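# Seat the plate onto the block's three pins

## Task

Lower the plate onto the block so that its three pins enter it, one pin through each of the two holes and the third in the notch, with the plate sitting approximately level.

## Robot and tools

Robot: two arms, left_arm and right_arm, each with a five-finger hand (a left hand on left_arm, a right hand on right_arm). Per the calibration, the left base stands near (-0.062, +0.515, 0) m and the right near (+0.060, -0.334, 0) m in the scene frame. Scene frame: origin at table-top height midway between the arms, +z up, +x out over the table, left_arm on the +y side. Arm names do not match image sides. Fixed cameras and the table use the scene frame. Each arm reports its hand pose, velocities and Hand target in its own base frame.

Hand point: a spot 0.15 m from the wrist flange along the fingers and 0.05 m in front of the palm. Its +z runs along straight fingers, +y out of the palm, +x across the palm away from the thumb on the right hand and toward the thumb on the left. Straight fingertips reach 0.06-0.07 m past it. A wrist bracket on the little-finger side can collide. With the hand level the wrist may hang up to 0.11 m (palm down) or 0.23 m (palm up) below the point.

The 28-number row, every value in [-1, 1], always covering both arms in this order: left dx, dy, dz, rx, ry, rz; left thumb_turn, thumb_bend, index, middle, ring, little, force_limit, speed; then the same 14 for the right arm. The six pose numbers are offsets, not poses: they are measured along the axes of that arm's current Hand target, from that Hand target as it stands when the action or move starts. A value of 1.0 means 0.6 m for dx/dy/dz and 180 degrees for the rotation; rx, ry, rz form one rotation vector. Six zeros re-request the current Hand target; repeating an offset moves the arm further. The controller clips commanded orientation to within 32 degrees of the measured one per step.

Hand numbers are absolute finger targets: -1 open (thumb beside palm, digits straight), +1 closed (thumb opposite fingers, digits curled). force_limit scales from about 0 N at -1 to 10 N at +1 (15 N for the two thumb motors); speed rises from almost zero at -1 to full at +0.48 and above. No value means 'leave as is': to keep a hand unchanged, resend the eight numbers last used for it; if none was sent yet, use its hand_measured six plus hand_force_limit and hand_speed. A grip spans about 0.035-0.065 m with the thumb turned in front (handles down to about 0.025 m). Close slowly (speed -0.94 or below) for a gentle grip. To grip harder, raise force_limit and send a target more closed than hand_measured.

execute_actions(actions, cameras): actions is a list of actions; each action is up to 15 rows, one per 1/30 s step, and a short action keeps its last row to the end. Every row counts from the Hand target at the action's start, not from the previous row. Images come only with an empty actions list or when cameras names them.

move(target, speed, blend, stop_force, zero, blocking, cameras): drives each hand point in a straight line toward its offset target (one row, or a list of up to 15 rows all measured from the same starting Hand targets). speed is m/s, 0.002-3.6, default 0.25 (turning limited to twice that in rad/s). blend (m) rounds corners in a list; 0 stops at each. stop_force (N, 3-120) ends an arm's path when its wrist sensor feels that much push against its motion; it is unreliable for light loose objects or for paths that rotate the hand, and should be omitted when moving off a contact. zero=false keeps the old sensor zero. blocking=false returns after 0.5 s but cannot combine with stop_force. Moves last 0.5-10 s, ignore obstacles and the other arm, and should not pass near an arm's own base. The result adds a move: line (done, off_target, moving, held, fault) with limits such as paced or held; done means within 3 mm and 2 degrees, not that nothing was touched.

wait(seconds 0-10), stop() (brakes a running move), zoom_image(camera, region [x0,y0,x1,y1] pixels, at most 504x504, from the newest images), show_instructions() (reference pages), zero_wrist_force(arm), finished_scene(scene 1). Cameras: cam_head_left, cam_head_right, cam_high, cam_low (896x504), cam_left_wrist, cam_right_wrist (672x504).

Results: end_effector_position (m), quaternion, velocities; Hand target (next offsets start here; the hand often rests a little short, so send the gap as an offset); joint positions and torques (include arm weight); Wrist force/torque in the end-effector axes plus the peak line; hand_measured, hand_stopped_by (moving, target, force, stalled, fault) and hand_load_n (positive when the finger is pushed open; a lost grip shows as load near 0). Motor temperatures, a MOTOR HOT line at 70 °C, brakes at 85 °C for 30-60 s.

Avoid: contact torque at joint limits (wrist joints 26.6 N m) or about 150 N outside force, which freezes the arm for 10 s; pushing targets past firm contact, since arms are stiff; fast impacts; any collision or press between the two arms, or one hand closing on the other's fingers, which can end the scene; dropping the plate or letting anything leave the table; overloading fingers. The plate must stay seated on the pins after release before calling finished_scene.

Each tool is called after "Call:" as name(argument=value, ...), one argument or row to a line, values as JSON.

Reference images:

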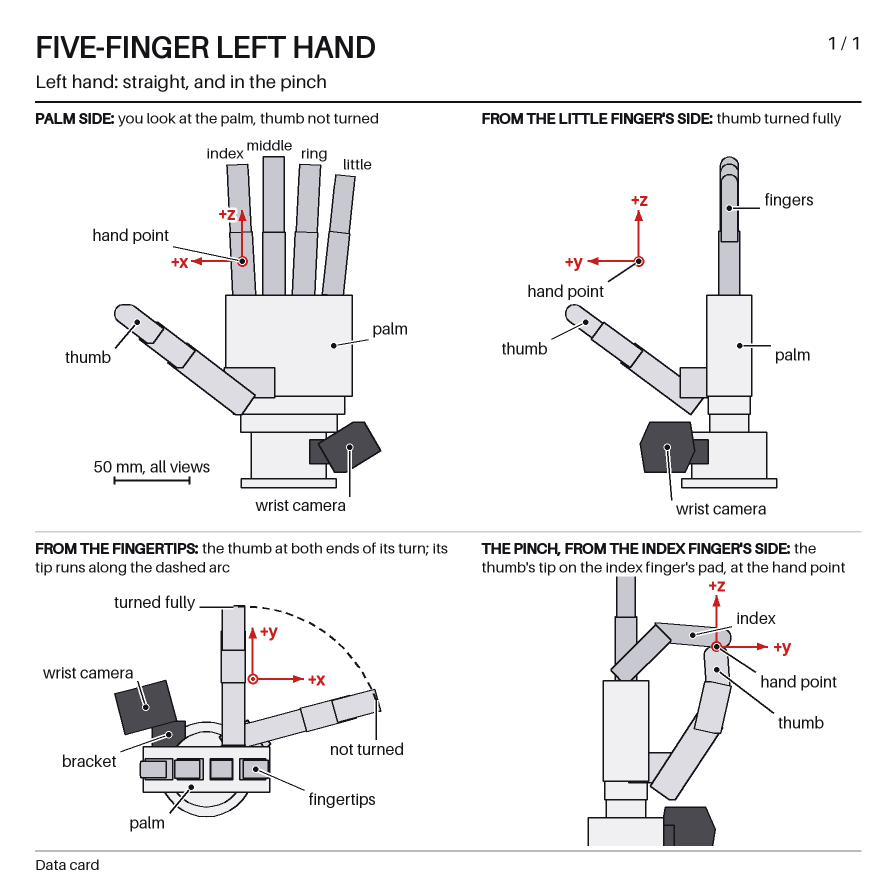

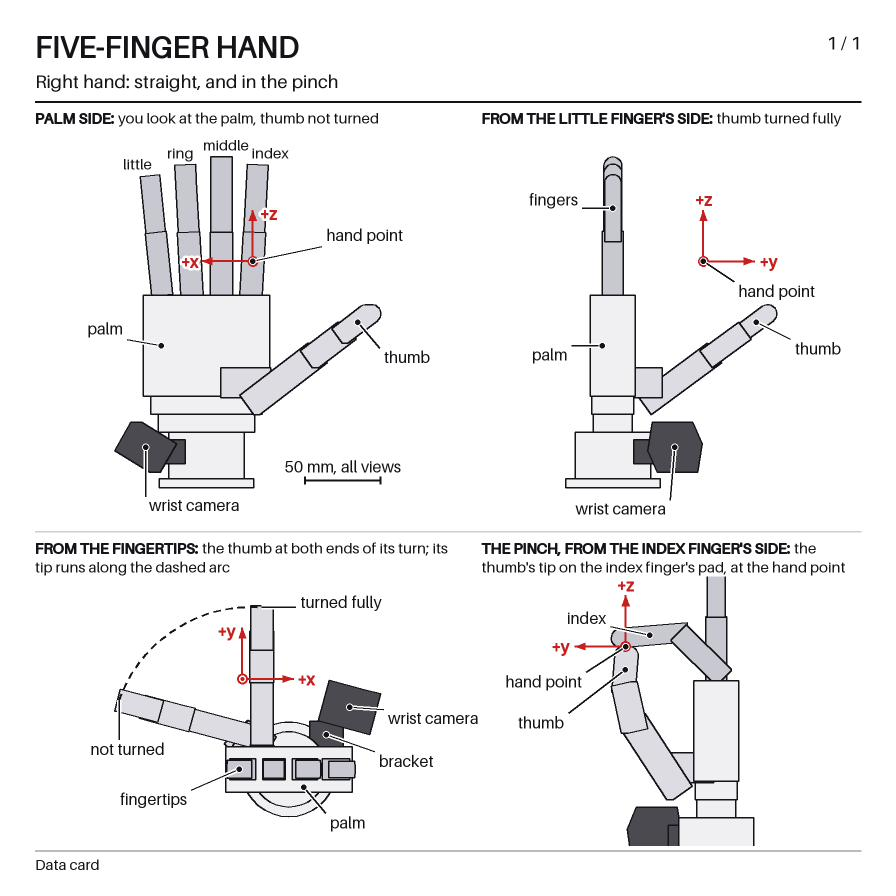

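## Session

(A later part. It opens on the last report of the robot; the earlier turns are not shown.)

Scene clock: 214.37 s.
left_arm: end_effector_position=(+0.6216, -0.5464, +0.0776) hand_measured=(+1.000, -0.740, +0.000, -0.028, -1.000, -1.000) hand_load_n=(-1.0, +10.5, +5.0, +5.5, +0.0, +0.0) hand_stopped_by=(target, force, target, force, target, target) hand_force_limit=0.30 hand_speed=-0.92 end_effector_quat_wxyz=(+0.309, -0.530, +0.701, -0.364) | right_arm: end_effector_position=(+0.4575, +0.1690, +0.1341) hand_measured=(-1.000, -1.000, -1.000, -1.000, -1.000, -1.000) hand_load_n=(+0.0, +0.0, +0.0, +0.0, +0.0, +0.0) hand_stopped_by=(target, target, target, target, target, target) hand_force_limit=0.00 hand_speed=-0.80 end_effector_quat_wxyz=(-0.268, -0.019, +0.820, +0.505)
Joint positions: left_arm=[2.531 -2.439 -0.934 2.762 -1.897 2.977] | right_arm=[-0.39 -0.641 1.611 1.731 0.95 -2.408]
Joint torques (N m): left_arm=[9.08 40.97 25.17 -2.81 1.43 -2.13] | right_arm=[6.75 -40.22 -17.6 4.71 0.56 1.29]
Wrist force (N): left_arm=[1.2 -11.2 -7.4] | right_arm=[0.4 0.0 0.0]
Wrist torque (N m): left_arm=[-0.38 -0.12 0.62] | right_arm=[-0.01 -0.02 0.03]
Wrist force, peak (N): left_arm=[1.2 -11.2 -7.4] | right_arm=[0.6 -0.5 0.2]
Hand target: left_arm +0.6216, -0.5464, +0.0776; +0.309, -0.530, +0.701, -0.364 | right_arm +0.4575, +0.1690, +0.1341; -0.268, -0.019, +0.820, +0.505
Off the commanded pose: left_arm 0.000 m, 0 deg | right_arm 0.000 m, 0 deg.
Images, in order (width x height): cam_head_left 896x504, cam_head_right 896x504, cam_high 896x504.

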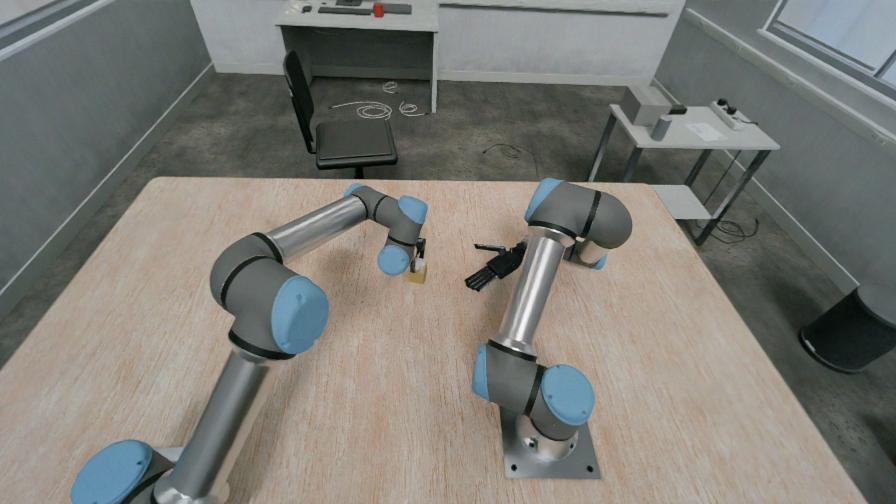

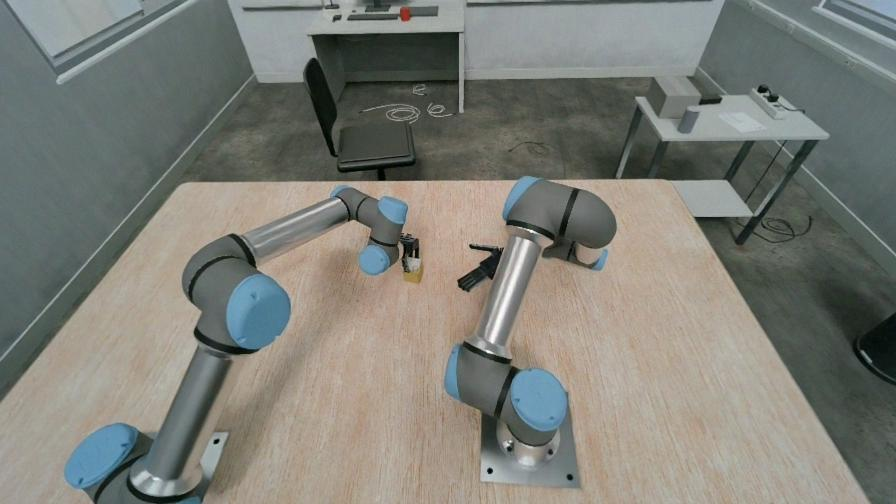

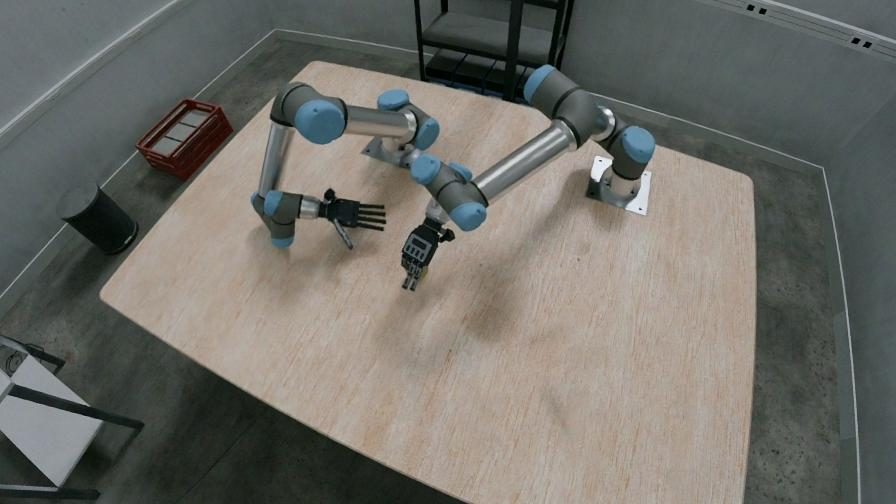

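Call:
move(
  target=[-0.0007,-0.0252,-0.0162,0,0,0,1,-0.45,0.0,0.1,-1,-1,0.3,-0.92,0,0,0,0,0,0,-1,-1,-1,-1,-1,-1,0,-0.8],
  speed=0.03,
  cameras=["cam_right_wrist","cam_low","cam_left_wrist","cam_head_left"],
)

Call:
zoom_image(
  camera="cam_right_wrist",
  region=[300, 222, 360, 282],
)

Call:
zoom_image(
  camera="cam_left_wrist",
  region=[150, 150, 350, 310],
)

Call:
zoom_image(
  camera="cam_head_left",
  region=[403, 256, 433, 286],
)

Call:
zoom_image(
  camera="cam_low",
  region=[260, 274, 310, 324],
)

Scene clock: 217.70 s.
left_arm: end_effector_position=(+0.6215, -0.5468, +0.0955) hand_measured=(+1.000, -0.740, +0.000, -0.028, -1.000, -1.000) hand_load_n=(+0.0, +10.5, +6.0, +6.0, +0.0, +0.0) hand_stopped_by=(target, force, target, force, target, target) hand_force_limit=0.30 hand_speed=-0.92 end_effector_quat_wxyz=(+0.309, -0.530, +0.701, -0.364) | right_arm: end_effector_position=(+0.4575, +0.1690, +0.1341) hand_measured=(-1.000, -1.000, -1.000, -1.000, -1.000, -1.000) hand_load_n=(+0.0, +0.0, +0.0, +0.0, +0.0, +0.0) hand_stopped_by=(target, target, target, target, target, target) hand_force_limit=0.00 hand_speed=-0.80 end_effector_quat_wxyz=(-0.268, -0.019, +0.820, +0.505)
Joint positions: left_arm=[2.53 -2.429 -0.906 2.724 -1.897 2.977] | right_arm=[-0.39 -0.641 1.611 1.731 0.95 -2.408]
Joint torques (N m): left_arm=[-8.55 64.48 30.89 -1.94 -1.99 -2.4] | right_arm=[5.51 -38.37 -18.26 4.78 0.17 1.46]
Wrist force (N): left_arm=[1.7 -0.5 1.6] | right_arm=[0.5 -0.3 0.1]
Wrist torque (N m): left_arm=[-0.16 -0.08 0.55] | right_arm=[-0.04 -0.05 0.03]
Wrist force, peak (N): left_arm=[1.3 -11.3 -7.4] | right_arm=[0.6 -0.3 0.2]
Hand target: left_arm +0.6215, -0.5468, +0.0956; +0.309, -0.530, +0.701, -0.364 | right_arm +0.4575, +0.1690, +0.1341; -0.268, -0.019, +0.820, +0.505
Off the commanded pose: left_arm 0.000 m, 0 deg | right_arm 0.000 m, 0 deg.
move: done
Images, in order (width x height): cam_head_left 896x504, cam_low 896x504, cam_left_wrist 672x504, cam_right_wrist 672x504.

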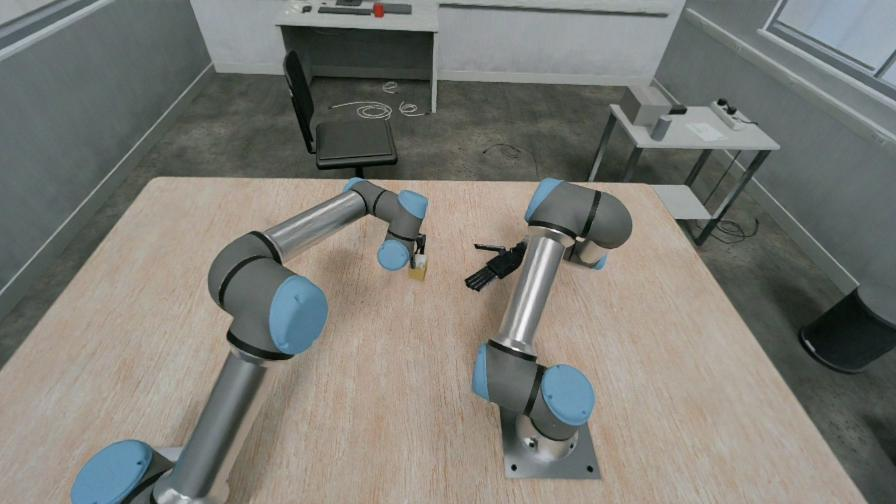

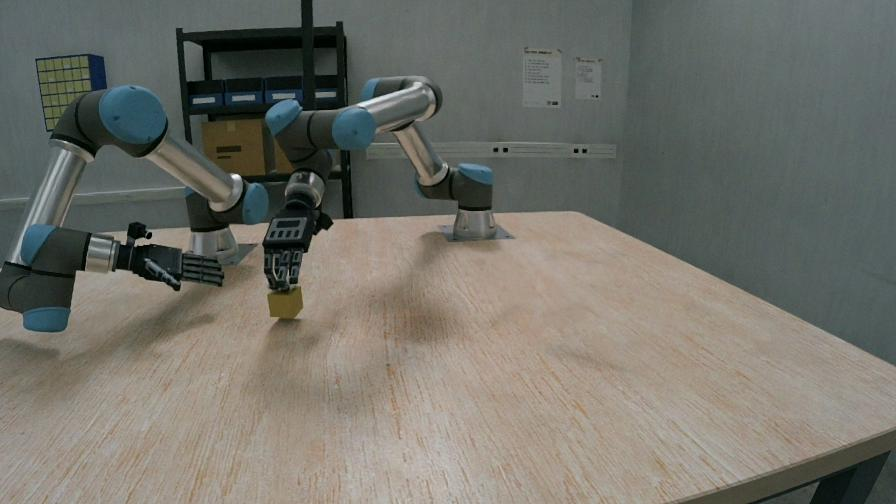

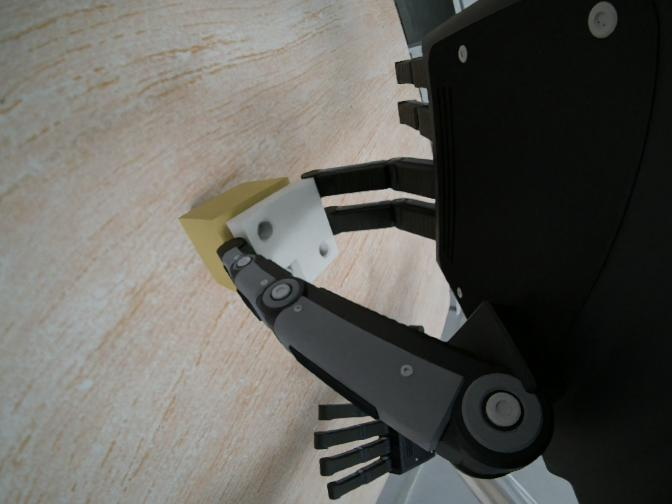

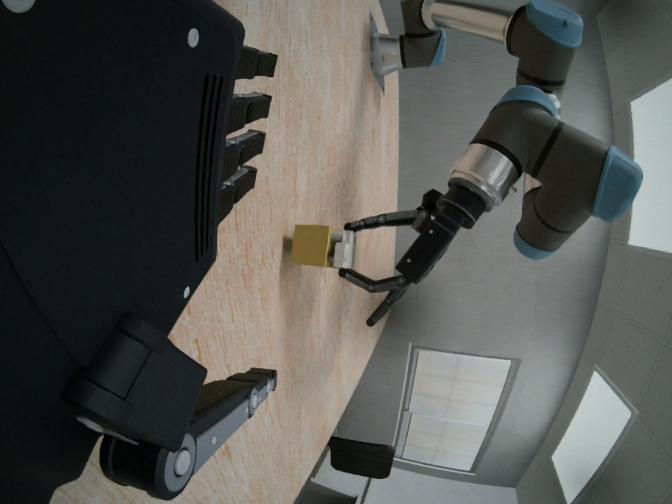

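Scaled by 8.400 from the camera's 672x504 image, which has a finer 960x720 frame.

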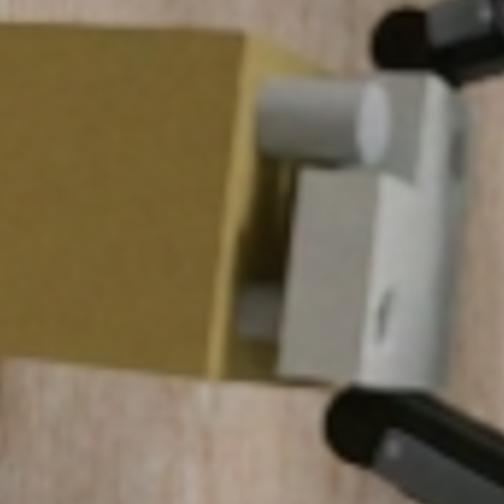

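Scaled by 2.520 from the camera's 672x504 image, which has a finer 960x720 frame.

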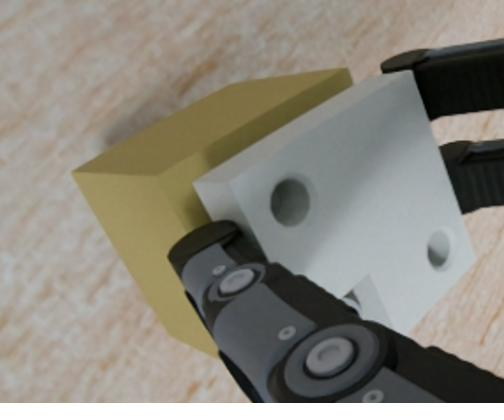

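Scaled by 16.800 from the camera's 896x504 image, which has a finer 1280x720 frame.

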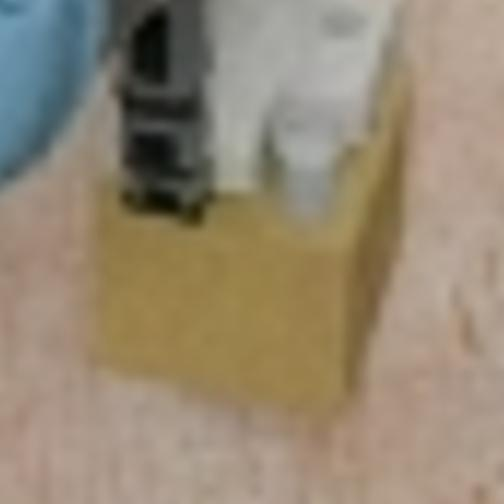

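Scaled by 10.080 from the camera's 896x504 image, which has a finer 1280x720 frame.

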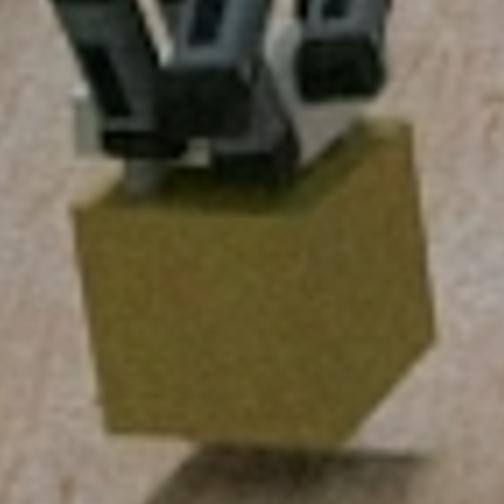

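Call:
move(
  target=[0.0006,0.0224,0.0144,0,0,0,1,-0.45,0.0,0.1,-1,-1,0.3,-0.92,0,0,0,0,0,0,-1,-1,-1,-1,-1,-1,0,-0.8],
  speed=0.03,
)

Call:
move(
  target=[0.00014,0.0049,0.00315,0,0,0,1,-0.45,0.0,0.1,-1,-1,0.3,-0.92,0,0,0,0,0,0,-1,-1,-1,-1,-1,-1,0,-0.8],
  speed=0.01,
  stop_force=5,
)

Scene clock: 219.43 s.
left_arm: end_effector_position=(+0.6216, -0.5464, +0.0797) hand_measured=(+1.000, -0.740, +0.000, -0.028, -1.000, -1.000) hand_load_n=(+0.0, +11.0, +6.0, +6.0, +0.0, -0.5) hand_stopped_by=(target, force, target, force, target, target) hand_force_limit=0.30 hand_speed=-0.92 end_effector_quat_wxyz=(+0.309, -0.530, +0.701, -0.364) | right_arm: end_effector_position=(+0.4575, +0.1690, +0.1341) hand_measured=(-1.000, -1.000, -1.000, -1.000, -1.000, -1.000) hand_load_n=(+0.0, +0.0, +0.0, +0.0, +0.0, +0.0) hand_stopped_by=(target, target, target, target, target, target) hand_force_limit=0.00 hand_speed=-0.80 end_effector_quat_wxyz=(-0.268, -0.019, +0.820, +0.505)
Joint positions: left_arm=[2.531 -2.438 -0.931 2.757 -1.897 2.977] | right_arm=[-0.39 -0.641 1.611 1.731 0.95 -2.408]
Joint torques (N m): left_arm=[8.43 51.61 12.02 2.38 1.48 2.3] | right_arm=[6.23 -39.73 -17.37 4.75 0.5 1.42]
Wrist force (N): left_arm=[1.4 -0.4 1.5] | right_arm=[0.5 0.0 0.3]
Wrist torque (N m): left_arm=[-0.14 -0.05 0.51] | right_arm=[-0.03 -0.06 0.03]
Wrist force, peak (N): left_arm=[1.7 -0.4 2.0] | right_arm=[0.7 -0.1 0.3]
Hand target: left_arm +0.6216, -0.5464, +0.0796; +0.309, -0.530, +0.701, -0.364 | right_arm +0.4575, +0.1690, +0.1341; -0.268, -0.019, +0.820, +0.505
Off the commanded pose: left_arm 0.000 m, 0 deg | right_arm 0.000 m, 0 deg.
move: done

Scene clock: 220.83 s.
left_arm: end_effector_position=(+0.6216, -0.5464, +0.0779) hand_measured=(+1.000, -0.740, +0.000, -0.028, -1.000, -1.000) hand_load_n=(-1.5, +10.5, +5.5, +6.5, +0.0, +0.0) hand_stopped_by=(target, force, target, force, target, target) hand_force_limit=0.30 hand_speed=-0.92 end_effector_quat_wxyz=(+0.309, -0.530, +0.701, -0.364) | right_arm: end_effector_position=(+0.4575, +0.1690, +0.1341) hand_measured=(-1.000, -1.000, -1.000, -1.000, -1.000, -1.000) hand_load_n=(+0.0, +0.0, +0.0, +0.0, +0.0, -0.5) hand_stopped_by=(target, target, target, target, target, target) hand_force_limit=0.00 hand_speed=-0.80 end_effector_quat_wxyz=(-0.268, -0.019, +0.820, +0.505)
Joint positions: left_arm=[2.531 -2.439 -0.933 2.761 -1.897 2.977] | right_arm=[-0.39 -0.641 1.611 1.731 0.95 -2.408]
Joint torques (N m): left_arm=[3.82 59.33 28.37 -2.14 0.88 1.7] | right_arm=[5.35 -39.93 -16.99 4.49 0.6 1.68]
Wrist force (N): left_arm=[0.2 -4.1 -0.9] | right_arm=[0.4 -0.2 0.1]
Wrist torque (N m): left_arm=[-0.21 -0.09 0.57] | right_arm=[-0.02 -0.05 0.03]
Wrist force, peak (N): left_arm=[-0.4 -8.7 -4.6] | right_arm=[0.6 -0.1 0.0]
Hand target: left_arm +0.6216, -0.5464, +0.0779; +0.309, -0.530, +0.701, -0.364 (not the last commanded pose) | right_arm +0.4575, +0.1690, +0.1341; -0.268, -0.019, +0.820, +0.505
Off the commanded pose: left_arm 0.002 m, 0 deg | right_arm 0.000 m, 0 deg.
move: contact (left_arm)

Call:
move(
  target=[0,0,0,0,0,0,1,-0.85,0.0,0.1,-1,-1,0.3,-0.92,0,0,0,0,0,0,-1,-1,-1,-1,-1,-1,0,-0.8],
  speed=0.02,
  cameras=["cam_right_wrist","cam_low","cam_left_wrist","cam_head_left"],
)

Call:
zoom_image(
  camera="cam_right_wrist",
  region=[300, 222, 360, 282],
)

Call:
zoom_image(
  camera="cam_left_wrist",
  region=[150, 150, 350, 310],
)

Scene clock: 222.93 s.
left_arm: end_effector_position=(+0.6216, -0.5464, +0.0780) hand_measured=(+1.000, -0.850, +0.000, -0.028, -1.000, -1.000) hand_load_n=(+0.0, +0.0, +1.5, +0.5, +0.0, +0.0) hand_stopped_by=(target, target, target, force, target, target) hand_force_limit=0.30 hand_speed=-0.92 end_effector_quat_wxyz=(+0.309, -0.530, +0.701, -0.364) | right_arm: end_effector_position=(+0.4575, +0.1690, +0.1341) hand_measured=(-1.000, -1.000, -1.000, -1.000, -1.000, -1.000) hand_load_n=(+0.0, -0.5, +0.0, +0.0, +0.0, +0.0) hand_stopped_by=(target, target, target, target, target, target) hand_force_limit=0.00 hand_speed=-0.80 end_effector_quat_wxyz=(-0.268, -0.019, +0.820, +0.505)
Joint positions: left_arm=[2.531 -2.439 -0.933 2.761 -1.897 2.977] | right_arm=[-0.39 -0.641 1.611 1.731 0.95 -2.408]
Joint torques (N m): left_arm=[-4.52 55.98 21.12 -0.42 -0.81 0.54] | right_arm=[5.05 -39.69 -17.28 4.68 0.51 1.35]
Wrist force (N): left_arm=[1.5 -3.4 1.0] | right_arm=[0.3 -0.4 0.3]
Wrist torque (N m): left_arm=[-0.16 -0.06 0.52] | right_arm=[-0.06 -0.04 0.01]
Wrist force, peak (N): left_arm=[0.4 -7.0 -1.0] | right_arm=[0.6 -0.2 0.1]
Hand target: left_arm +0.6216, -0.5464, +0.0779; +0.309, -0.530, +0.701, -0.364 | right_arm +0.4575, +0.1690, +0.1341; -0.268, -0.019, +0.820, +0.505
Off the commanded pose: left_arm 0.000 m, 0 deg | right_arm 0.000 m, 0 deg.
move: done
Images, in order (width x height): cam_head_left 896x504, cam_low 896x504, cam_left_wrist 672x504, cam_right_wrist 672x504.

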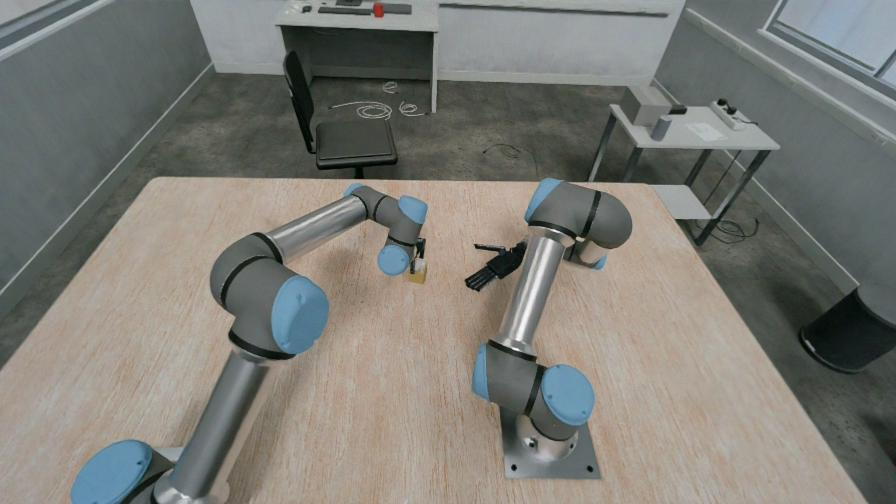

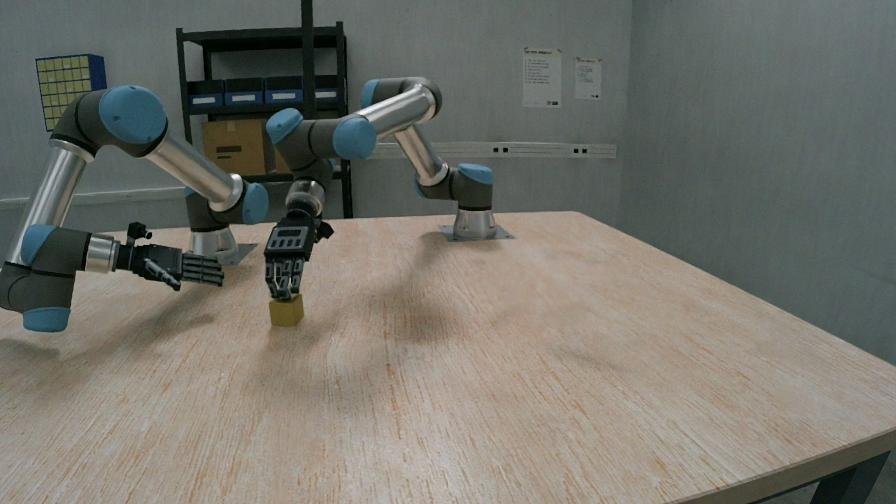

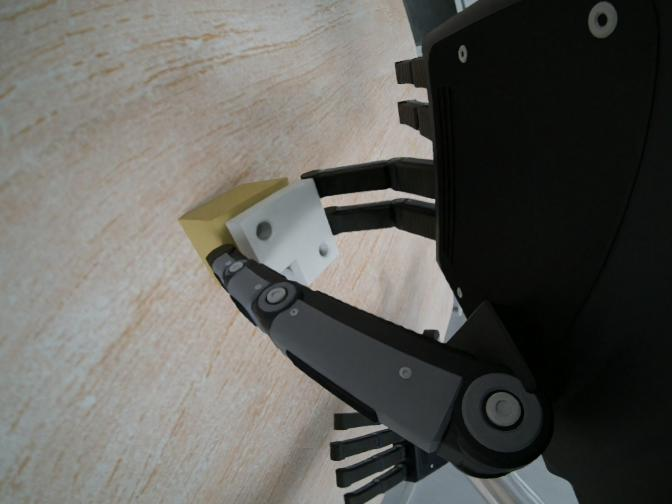

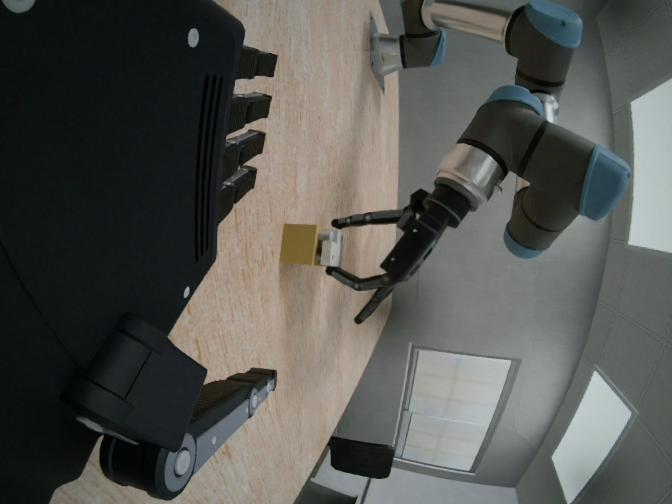

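Scaled by 8.400 from the camera's 672x504 image, which has a finer 960x720 frame.

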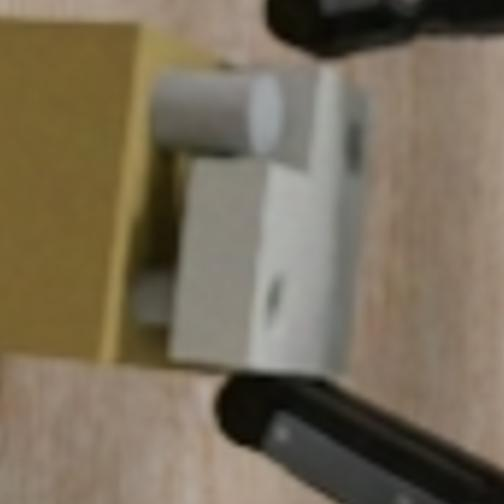

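Scaled by 2.520 from the camera's 672x504 image, which has a finer 960x720 frame.

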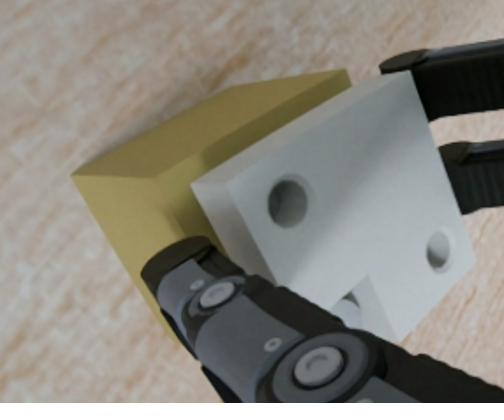

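Call:
move(
  target=[0,0,0,0,0,0,1,-1,-0.15,-0.15,-1,-1,0.3,-0.85,0,0,0,0,0,0,-1,-1,-1,-1,-1,-1,0,-0.8],
  speed=0.02,
)

Call:
move(
  target=[-0.0008,-0.028,-0.018,0,0,0,1,-1,-0.15,-0.15,-1,-1,0.3,-0.85,0,0,0,0,0,0,-1,-1,-1,-1,-1,-1,0,-0.8],
  speed=0.03,
  cameras=["cam_right_wrist","cam_low","cam_left_wrist","cam_head_left"],
)

Call:
zoom_image(
  camera="cam_right_wrist",
  region=[300, 222, 360, 282],
)

Call:
zoom_image(
  camera="cam_head_left",
  region=[403, 246, 443, 286],
)

Call:
zoom_image(
  camera="cam_low",
  region=[262, 284, 312, 334],
)

Call:
zoom_image(
  camera="cam_left_wrist",
  region=[120, 130, 360, 310],
)

Scene clock: 224.37 s.
left_arm: end_effector_position=(+0.6216, -0.5464, +0.0780) hand_measured=(+1.000, -1.000, -0.150, -0.150, -1.000, -1.000) hand_load_n=(+0.0, -0.5, +0.0, +0.0, +0.0, +0.0) hand_stopped_by=(target, target, target, target, target, target) hand_force_limit=0.30 hand_speed=-0.85 end_effector_quat_wxyz=(+0.309, -0.530, +0.701, -0.364) | right_arm: end_effector_position=(+0.4575, +0.1690, +0.1341) hand_measured=(-1.000, -1.000, -1.000, -1.000, -1.000, -1.000) hand_load_n=(+0.0, +0.0, +0.0, +0.0, +0.0, +0.0) hand_stopped_by=(target, target, target, target, target, target) hand_force_limit=0.00 hand_speed=-0.80 end_effector_quat_wxyz=(-0.268, -0.019, +0.820, +0.505)
Joint positions: left_arm=[2.531 -2.439 -0.933 2.761 -1.897 2.977] | right_arm=[-0.39 -0.641 1.611 1.731 0.95 -2.408]
Joint torques (N m): left_arm=[-6.65 51.83 13.12 0.65 -1.14 -0.23] | right_arm=[5.93 -38.66 -14.84 4.66 0.44 1.52]
Wrist force (N): left_arm=[1.5 -3.8 -0.4] | right_arm=[0.5 -0.3 0.3]
Wrist torque (N m): left_arm=[-0.21 -0.09 0.54] | right_arm=[-0.04 -0.06 0.03]
Wrist force, peak (N): left_arm=[1.6 -4.3 0.4] | right_arm=[0.6 -0.2 0.3]
Hand target: left_arm +0.6216, -0.5464, +0.0779; +0.309, -0.530, +0.701, -0.364 | right_arm +0.4575, +0.1690, +0.1341; -0.268, -0.019, +0.820, +0.505
Off the commanded pose: left_arm 0.000 m, 0 deg | right_arm 0.000 m, 0 deg.
move: done

Scene clock: 225.40 s.
left_arm: end_effector_position=(+0.6215, -0.5468, +0.0979) hand_measured=(+1.000, -1.000, -0.150, -0.150, -1.000, -1.000) hand_load_n=(+0.0, +0.0, +0.0, +0.0, +0.0, +0.0) hand_stopped_by=(target, target, target, target, target, target) hand_force_limit=0.30 hand_speed=-0.85 end_effector_quat_wxyz=(+0.309, -0.530, +0.701, -0.364) | right_arm: end_effector_position=(+0.4575, +0.1690, +0.1341) hand_measured=(-1.000, -1.000, -1.000, -1.000, -1.000, -1.000) hand_load_n=(+0.0, +0.0, +0.0, +0.0, +0.0, +0.0) hand_stopped_by=(target, target, target, target, target, target) hand_force_limit=0.00 hand_speed=-0.80 end_effector_quat_wxyz=(-0.268, -0.019, +0.820, +0.505)
Joint positions: left_arm=[2.53 -2.428 -0.902 2.719 -1.897 2.977] | right_arm=[-0.39 -0.641 1.611 1.731 0.95 -2.408]
Joint torques (N m): left_arm=[-7.8 61.48 27.44 -2.22 -1.88 -2.34] | right_arm=[5.34 -38.38 -17.42 4.4 0.28 1.5]
Wrist force (N): left_arm=[1.4 -3.9 -0.5] | right_arm=[0.3 -0.2 0.3]
Wrist torque (N m): left_arm=[-0.22 -0.07 0.55] | right_arm=[-0.05 -0.03 0.02]
Wrist force, peak (N): left_arm=[1.5 -4.1 -0.7] | right_arm=[0.5 -0.3 0.3]
Hand target: left_arm +0.6216, -0.5468, +0.0979; +0.309, -0.530, +0.701, -0.364 | right_arm +0.4575, +0.1690, +0.1341; -0.268, -0.019, +0.820, +0.505
Off the commanded pose: left_arm 0.000 m, 0 deg | right_arm 0.000 m, 0 deg.
move: done
Images, in order (width x height): cam_head_left 896x504, cam_low 896x504, cam_left_wrist 672x504, cam_right_wrist 672x504.

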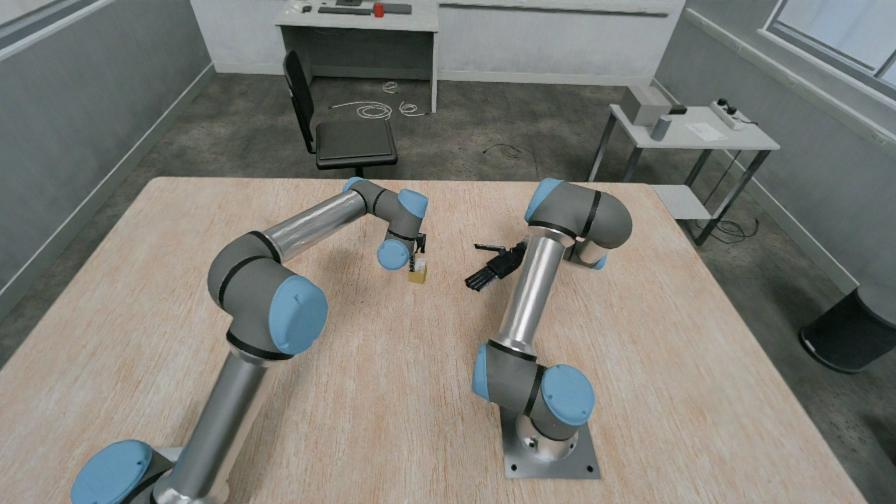

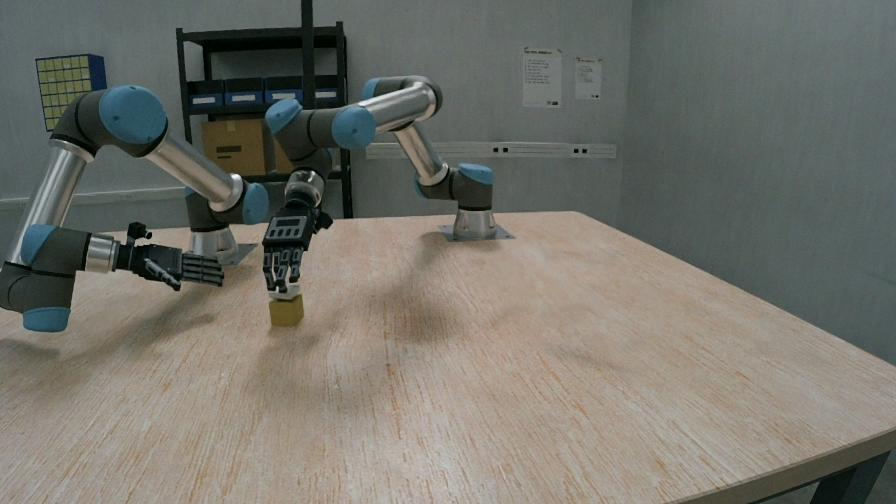

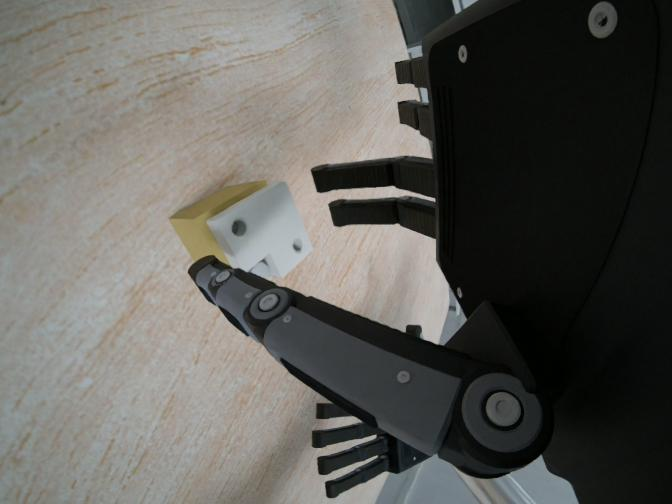

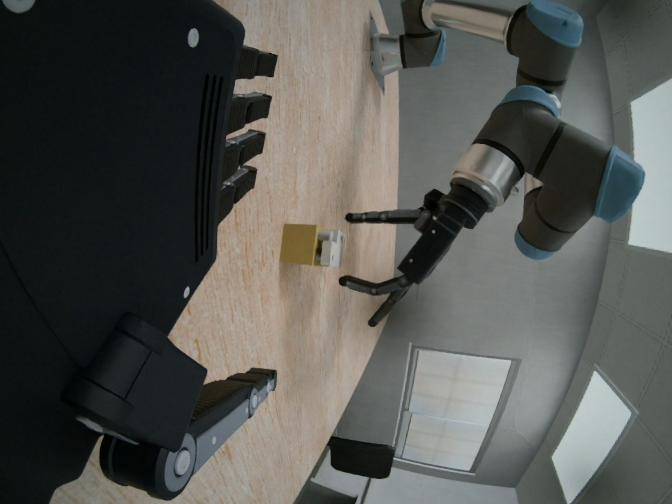

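Scaled by 8.400 from the camera's 672x504 image, which has a finer 960x720 frame.

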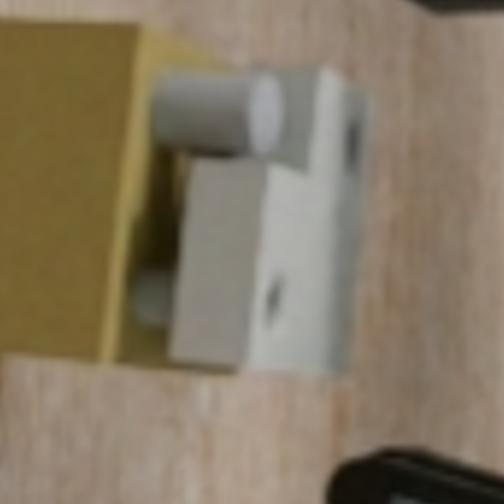

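Scaled by 12.600 from the camera's 896x504 image, which has a finer 1280x720 frame.

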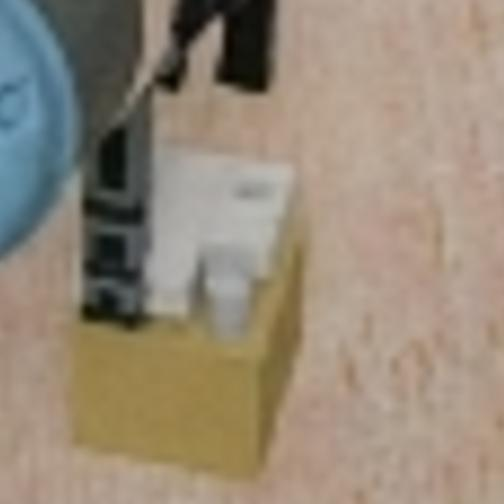

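Scaled by 10.080 from the camera's 896x504 image, which has a finer 1280x720 frame.

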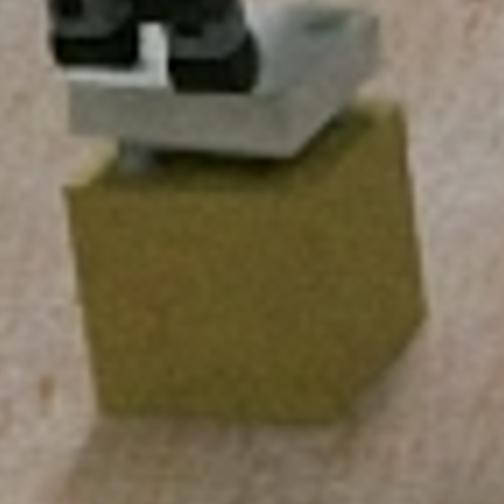

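Scaled by 2.100 from the camera's 672x504 image, which has a finer 960x720 frame.

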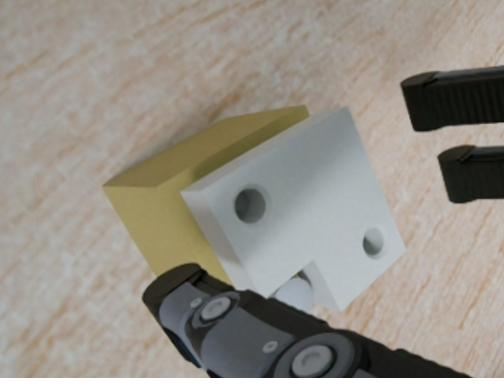

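Call:
move(
  target=[-0.0004,-0.014,-0.009,0,0,0,1,1,0,-0.15,-1,-1,-0.2,0,0,0,0,0,0,0,-1,-1,-1,-1,-1,-1,0,-0.8],
  speed=0.05,
  cameras=["cam_right_wrist","cam_low","cam_left_wrist"],
)

Call:
zoom_image(
  camera="cam_right_wrist",
  region=[270, 180, 450, 330],
)

Call:
zoom_image(
  camera="cam_low",
  region=[240, 244, 330, 334],
)

Scene clock: 229.97 s.
left_arm: end_effector_position=(+0.6215, -0.5471, +0.1079) hand_measured=(+1.000, +0.744, +0.000, -0.150, -1.000, -1.000) hand_load_n=(+0.5, +10.0, +1.0, +0.0, +0.0, +0.0) hand_stopped_by=(target, force, target, target, target, target) hand_force_limit=-0.20 hand_speed=0.00 end_effector_quat_wxyz=(+0.309, -0.530, +0.701, -0.364) | right_arm: end_effector_position=(+0.4575, +0.1690, +0.1341) hand_measured=(-1.000, -1.000, -1.000, -1.000, -1.000, -1.000) hand_load_n=(+0.0, +0.0, +0.0, +0.0, +0.0, +0.0) hand_stopped_by=(target, target, target, target, target, target) hand_force_limit=0.00 hand_speed=-0.80 end_effector_quat_wxyz=(-0.268, -0.019, +0.820, +0.505)
Joint positions: left_arm=[2.53 -2.423 -0.885 2.697 -1.898 2.977] | right_arm=[-0.39 -0.641 1.611 1.731 0.95 -2.408]
Joint torques (N m): left_arm=[-9.19 61.09 29.21 -2.31 -1.94 -2.3] | right_arm=[5.3 -40.58 -18.17 4.67 0.4 1.49]
Wrist force (N): left_arm=[1.6 -3.9 -0.6] | right_arm=[0.4 0.0 0.0]
Wrist torque (N m): left_arm=[-0.22 -0.11 0.57] | right_arm=[0.00 -0.03 0.02]
Wrist force, peak (N): left_arm=[1.5 -4.0 -0.6] | right_arm=[0.7 -0.1 0.2]
Hand target: left_arm +0.6215, -0.5471, +0.1079; +0.309, -0.530, +0.701, -0.364 | right_arm +0.4575, +0.1690, +0.1341; -0.268, -0.019, +0.820, +0.505
Off the commanded pose: left_arm 0.000 m, 0 deg | right_arm 0.000 m, 0 deg.
move: done
Images, in order (width x height): cam_low 896x504, cam_left_wrist 672x504, cam_right_wrist 672x504.

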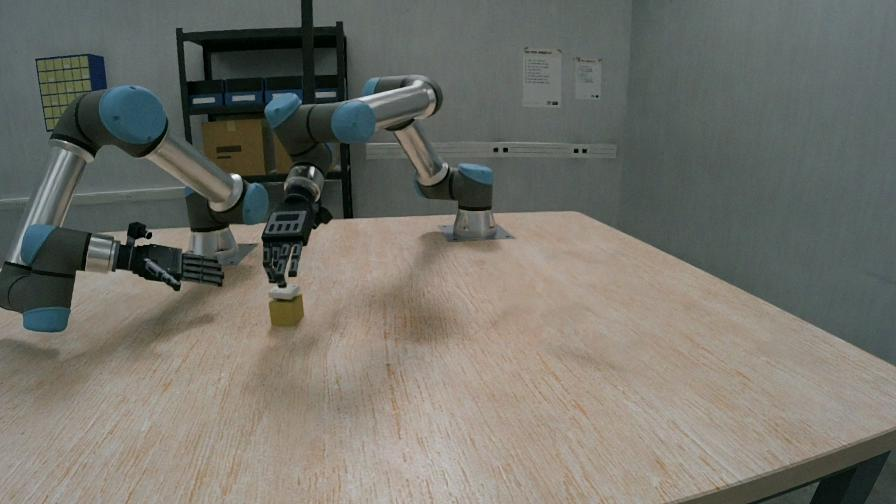

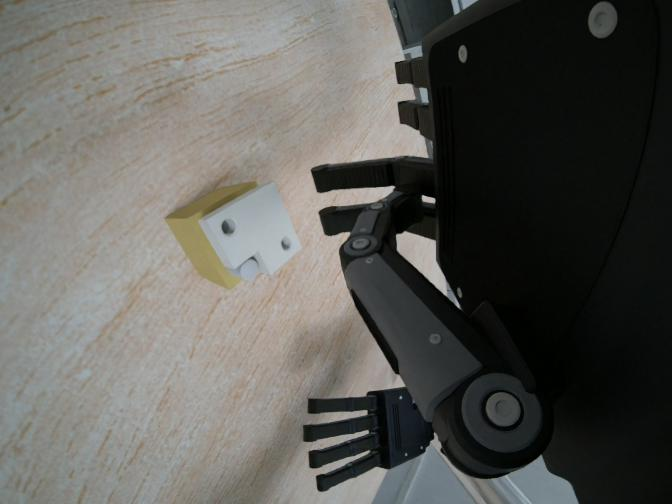

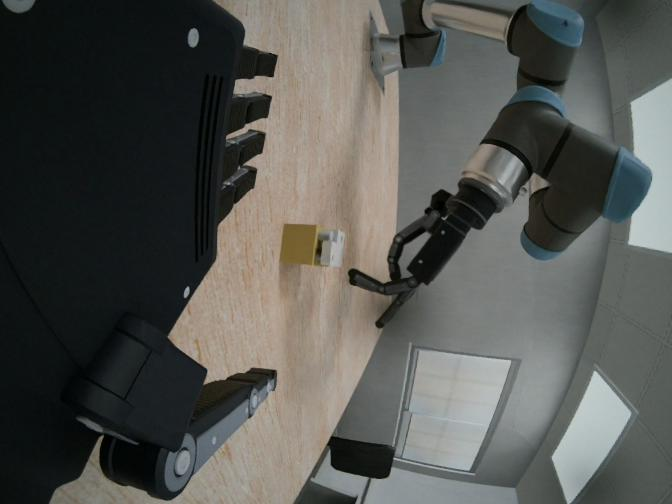

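Scaled by 2.800 from the camera's 672x504 image, which has a finer 960x720 frame.

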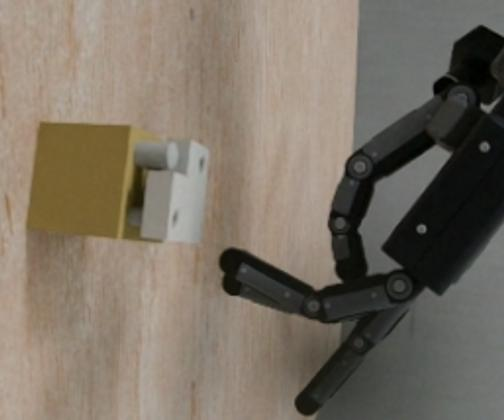

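Scaled by 5.600 from the camera's 896x504 image, which has a finer 1280x720 frame.

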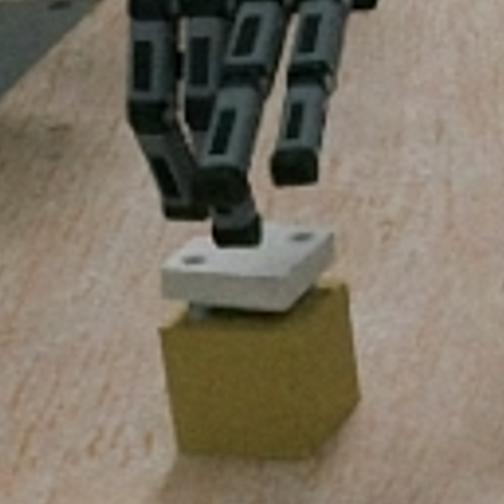

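Call:
zoom_image(
  camera="cam_left_wrist",
  region=[155, 165, 315, 295],
)

Call:
zoom_image(
  camera="cam_low",
  region=[264, 280, 306, 330],
)

Call:
zoom_image(
  camera="cam_right_wrist",
  region=[310, 222, 350, 272],
)

Scaled by 3.150 from the camera's 672x504 image, which has a finer 960x720 frame.

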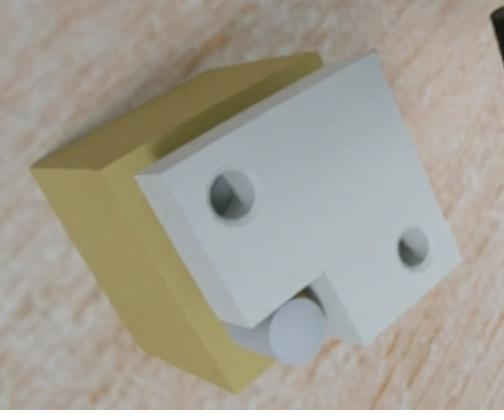

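Scaled by 10.080 from the camera's 896x504 image, which has a finer 1280x720 frame.

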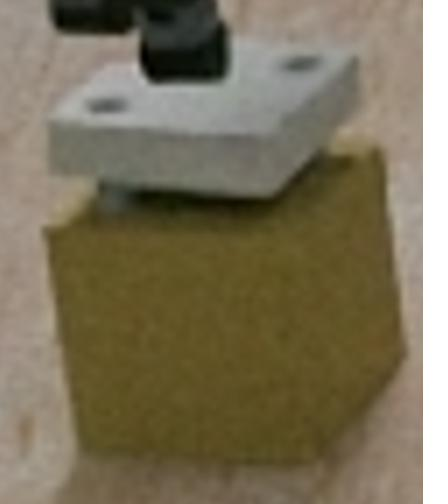

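Scaled by 10.080 from the camera's 672x504 image, which has a finer 960x720 frame.

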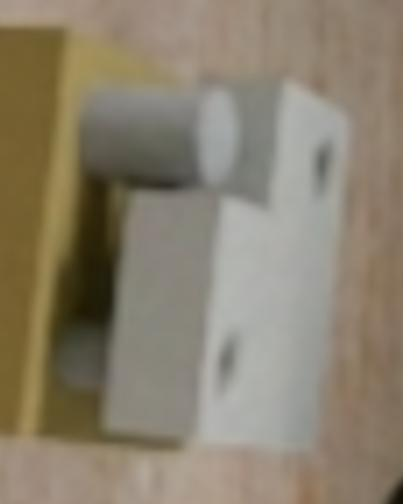

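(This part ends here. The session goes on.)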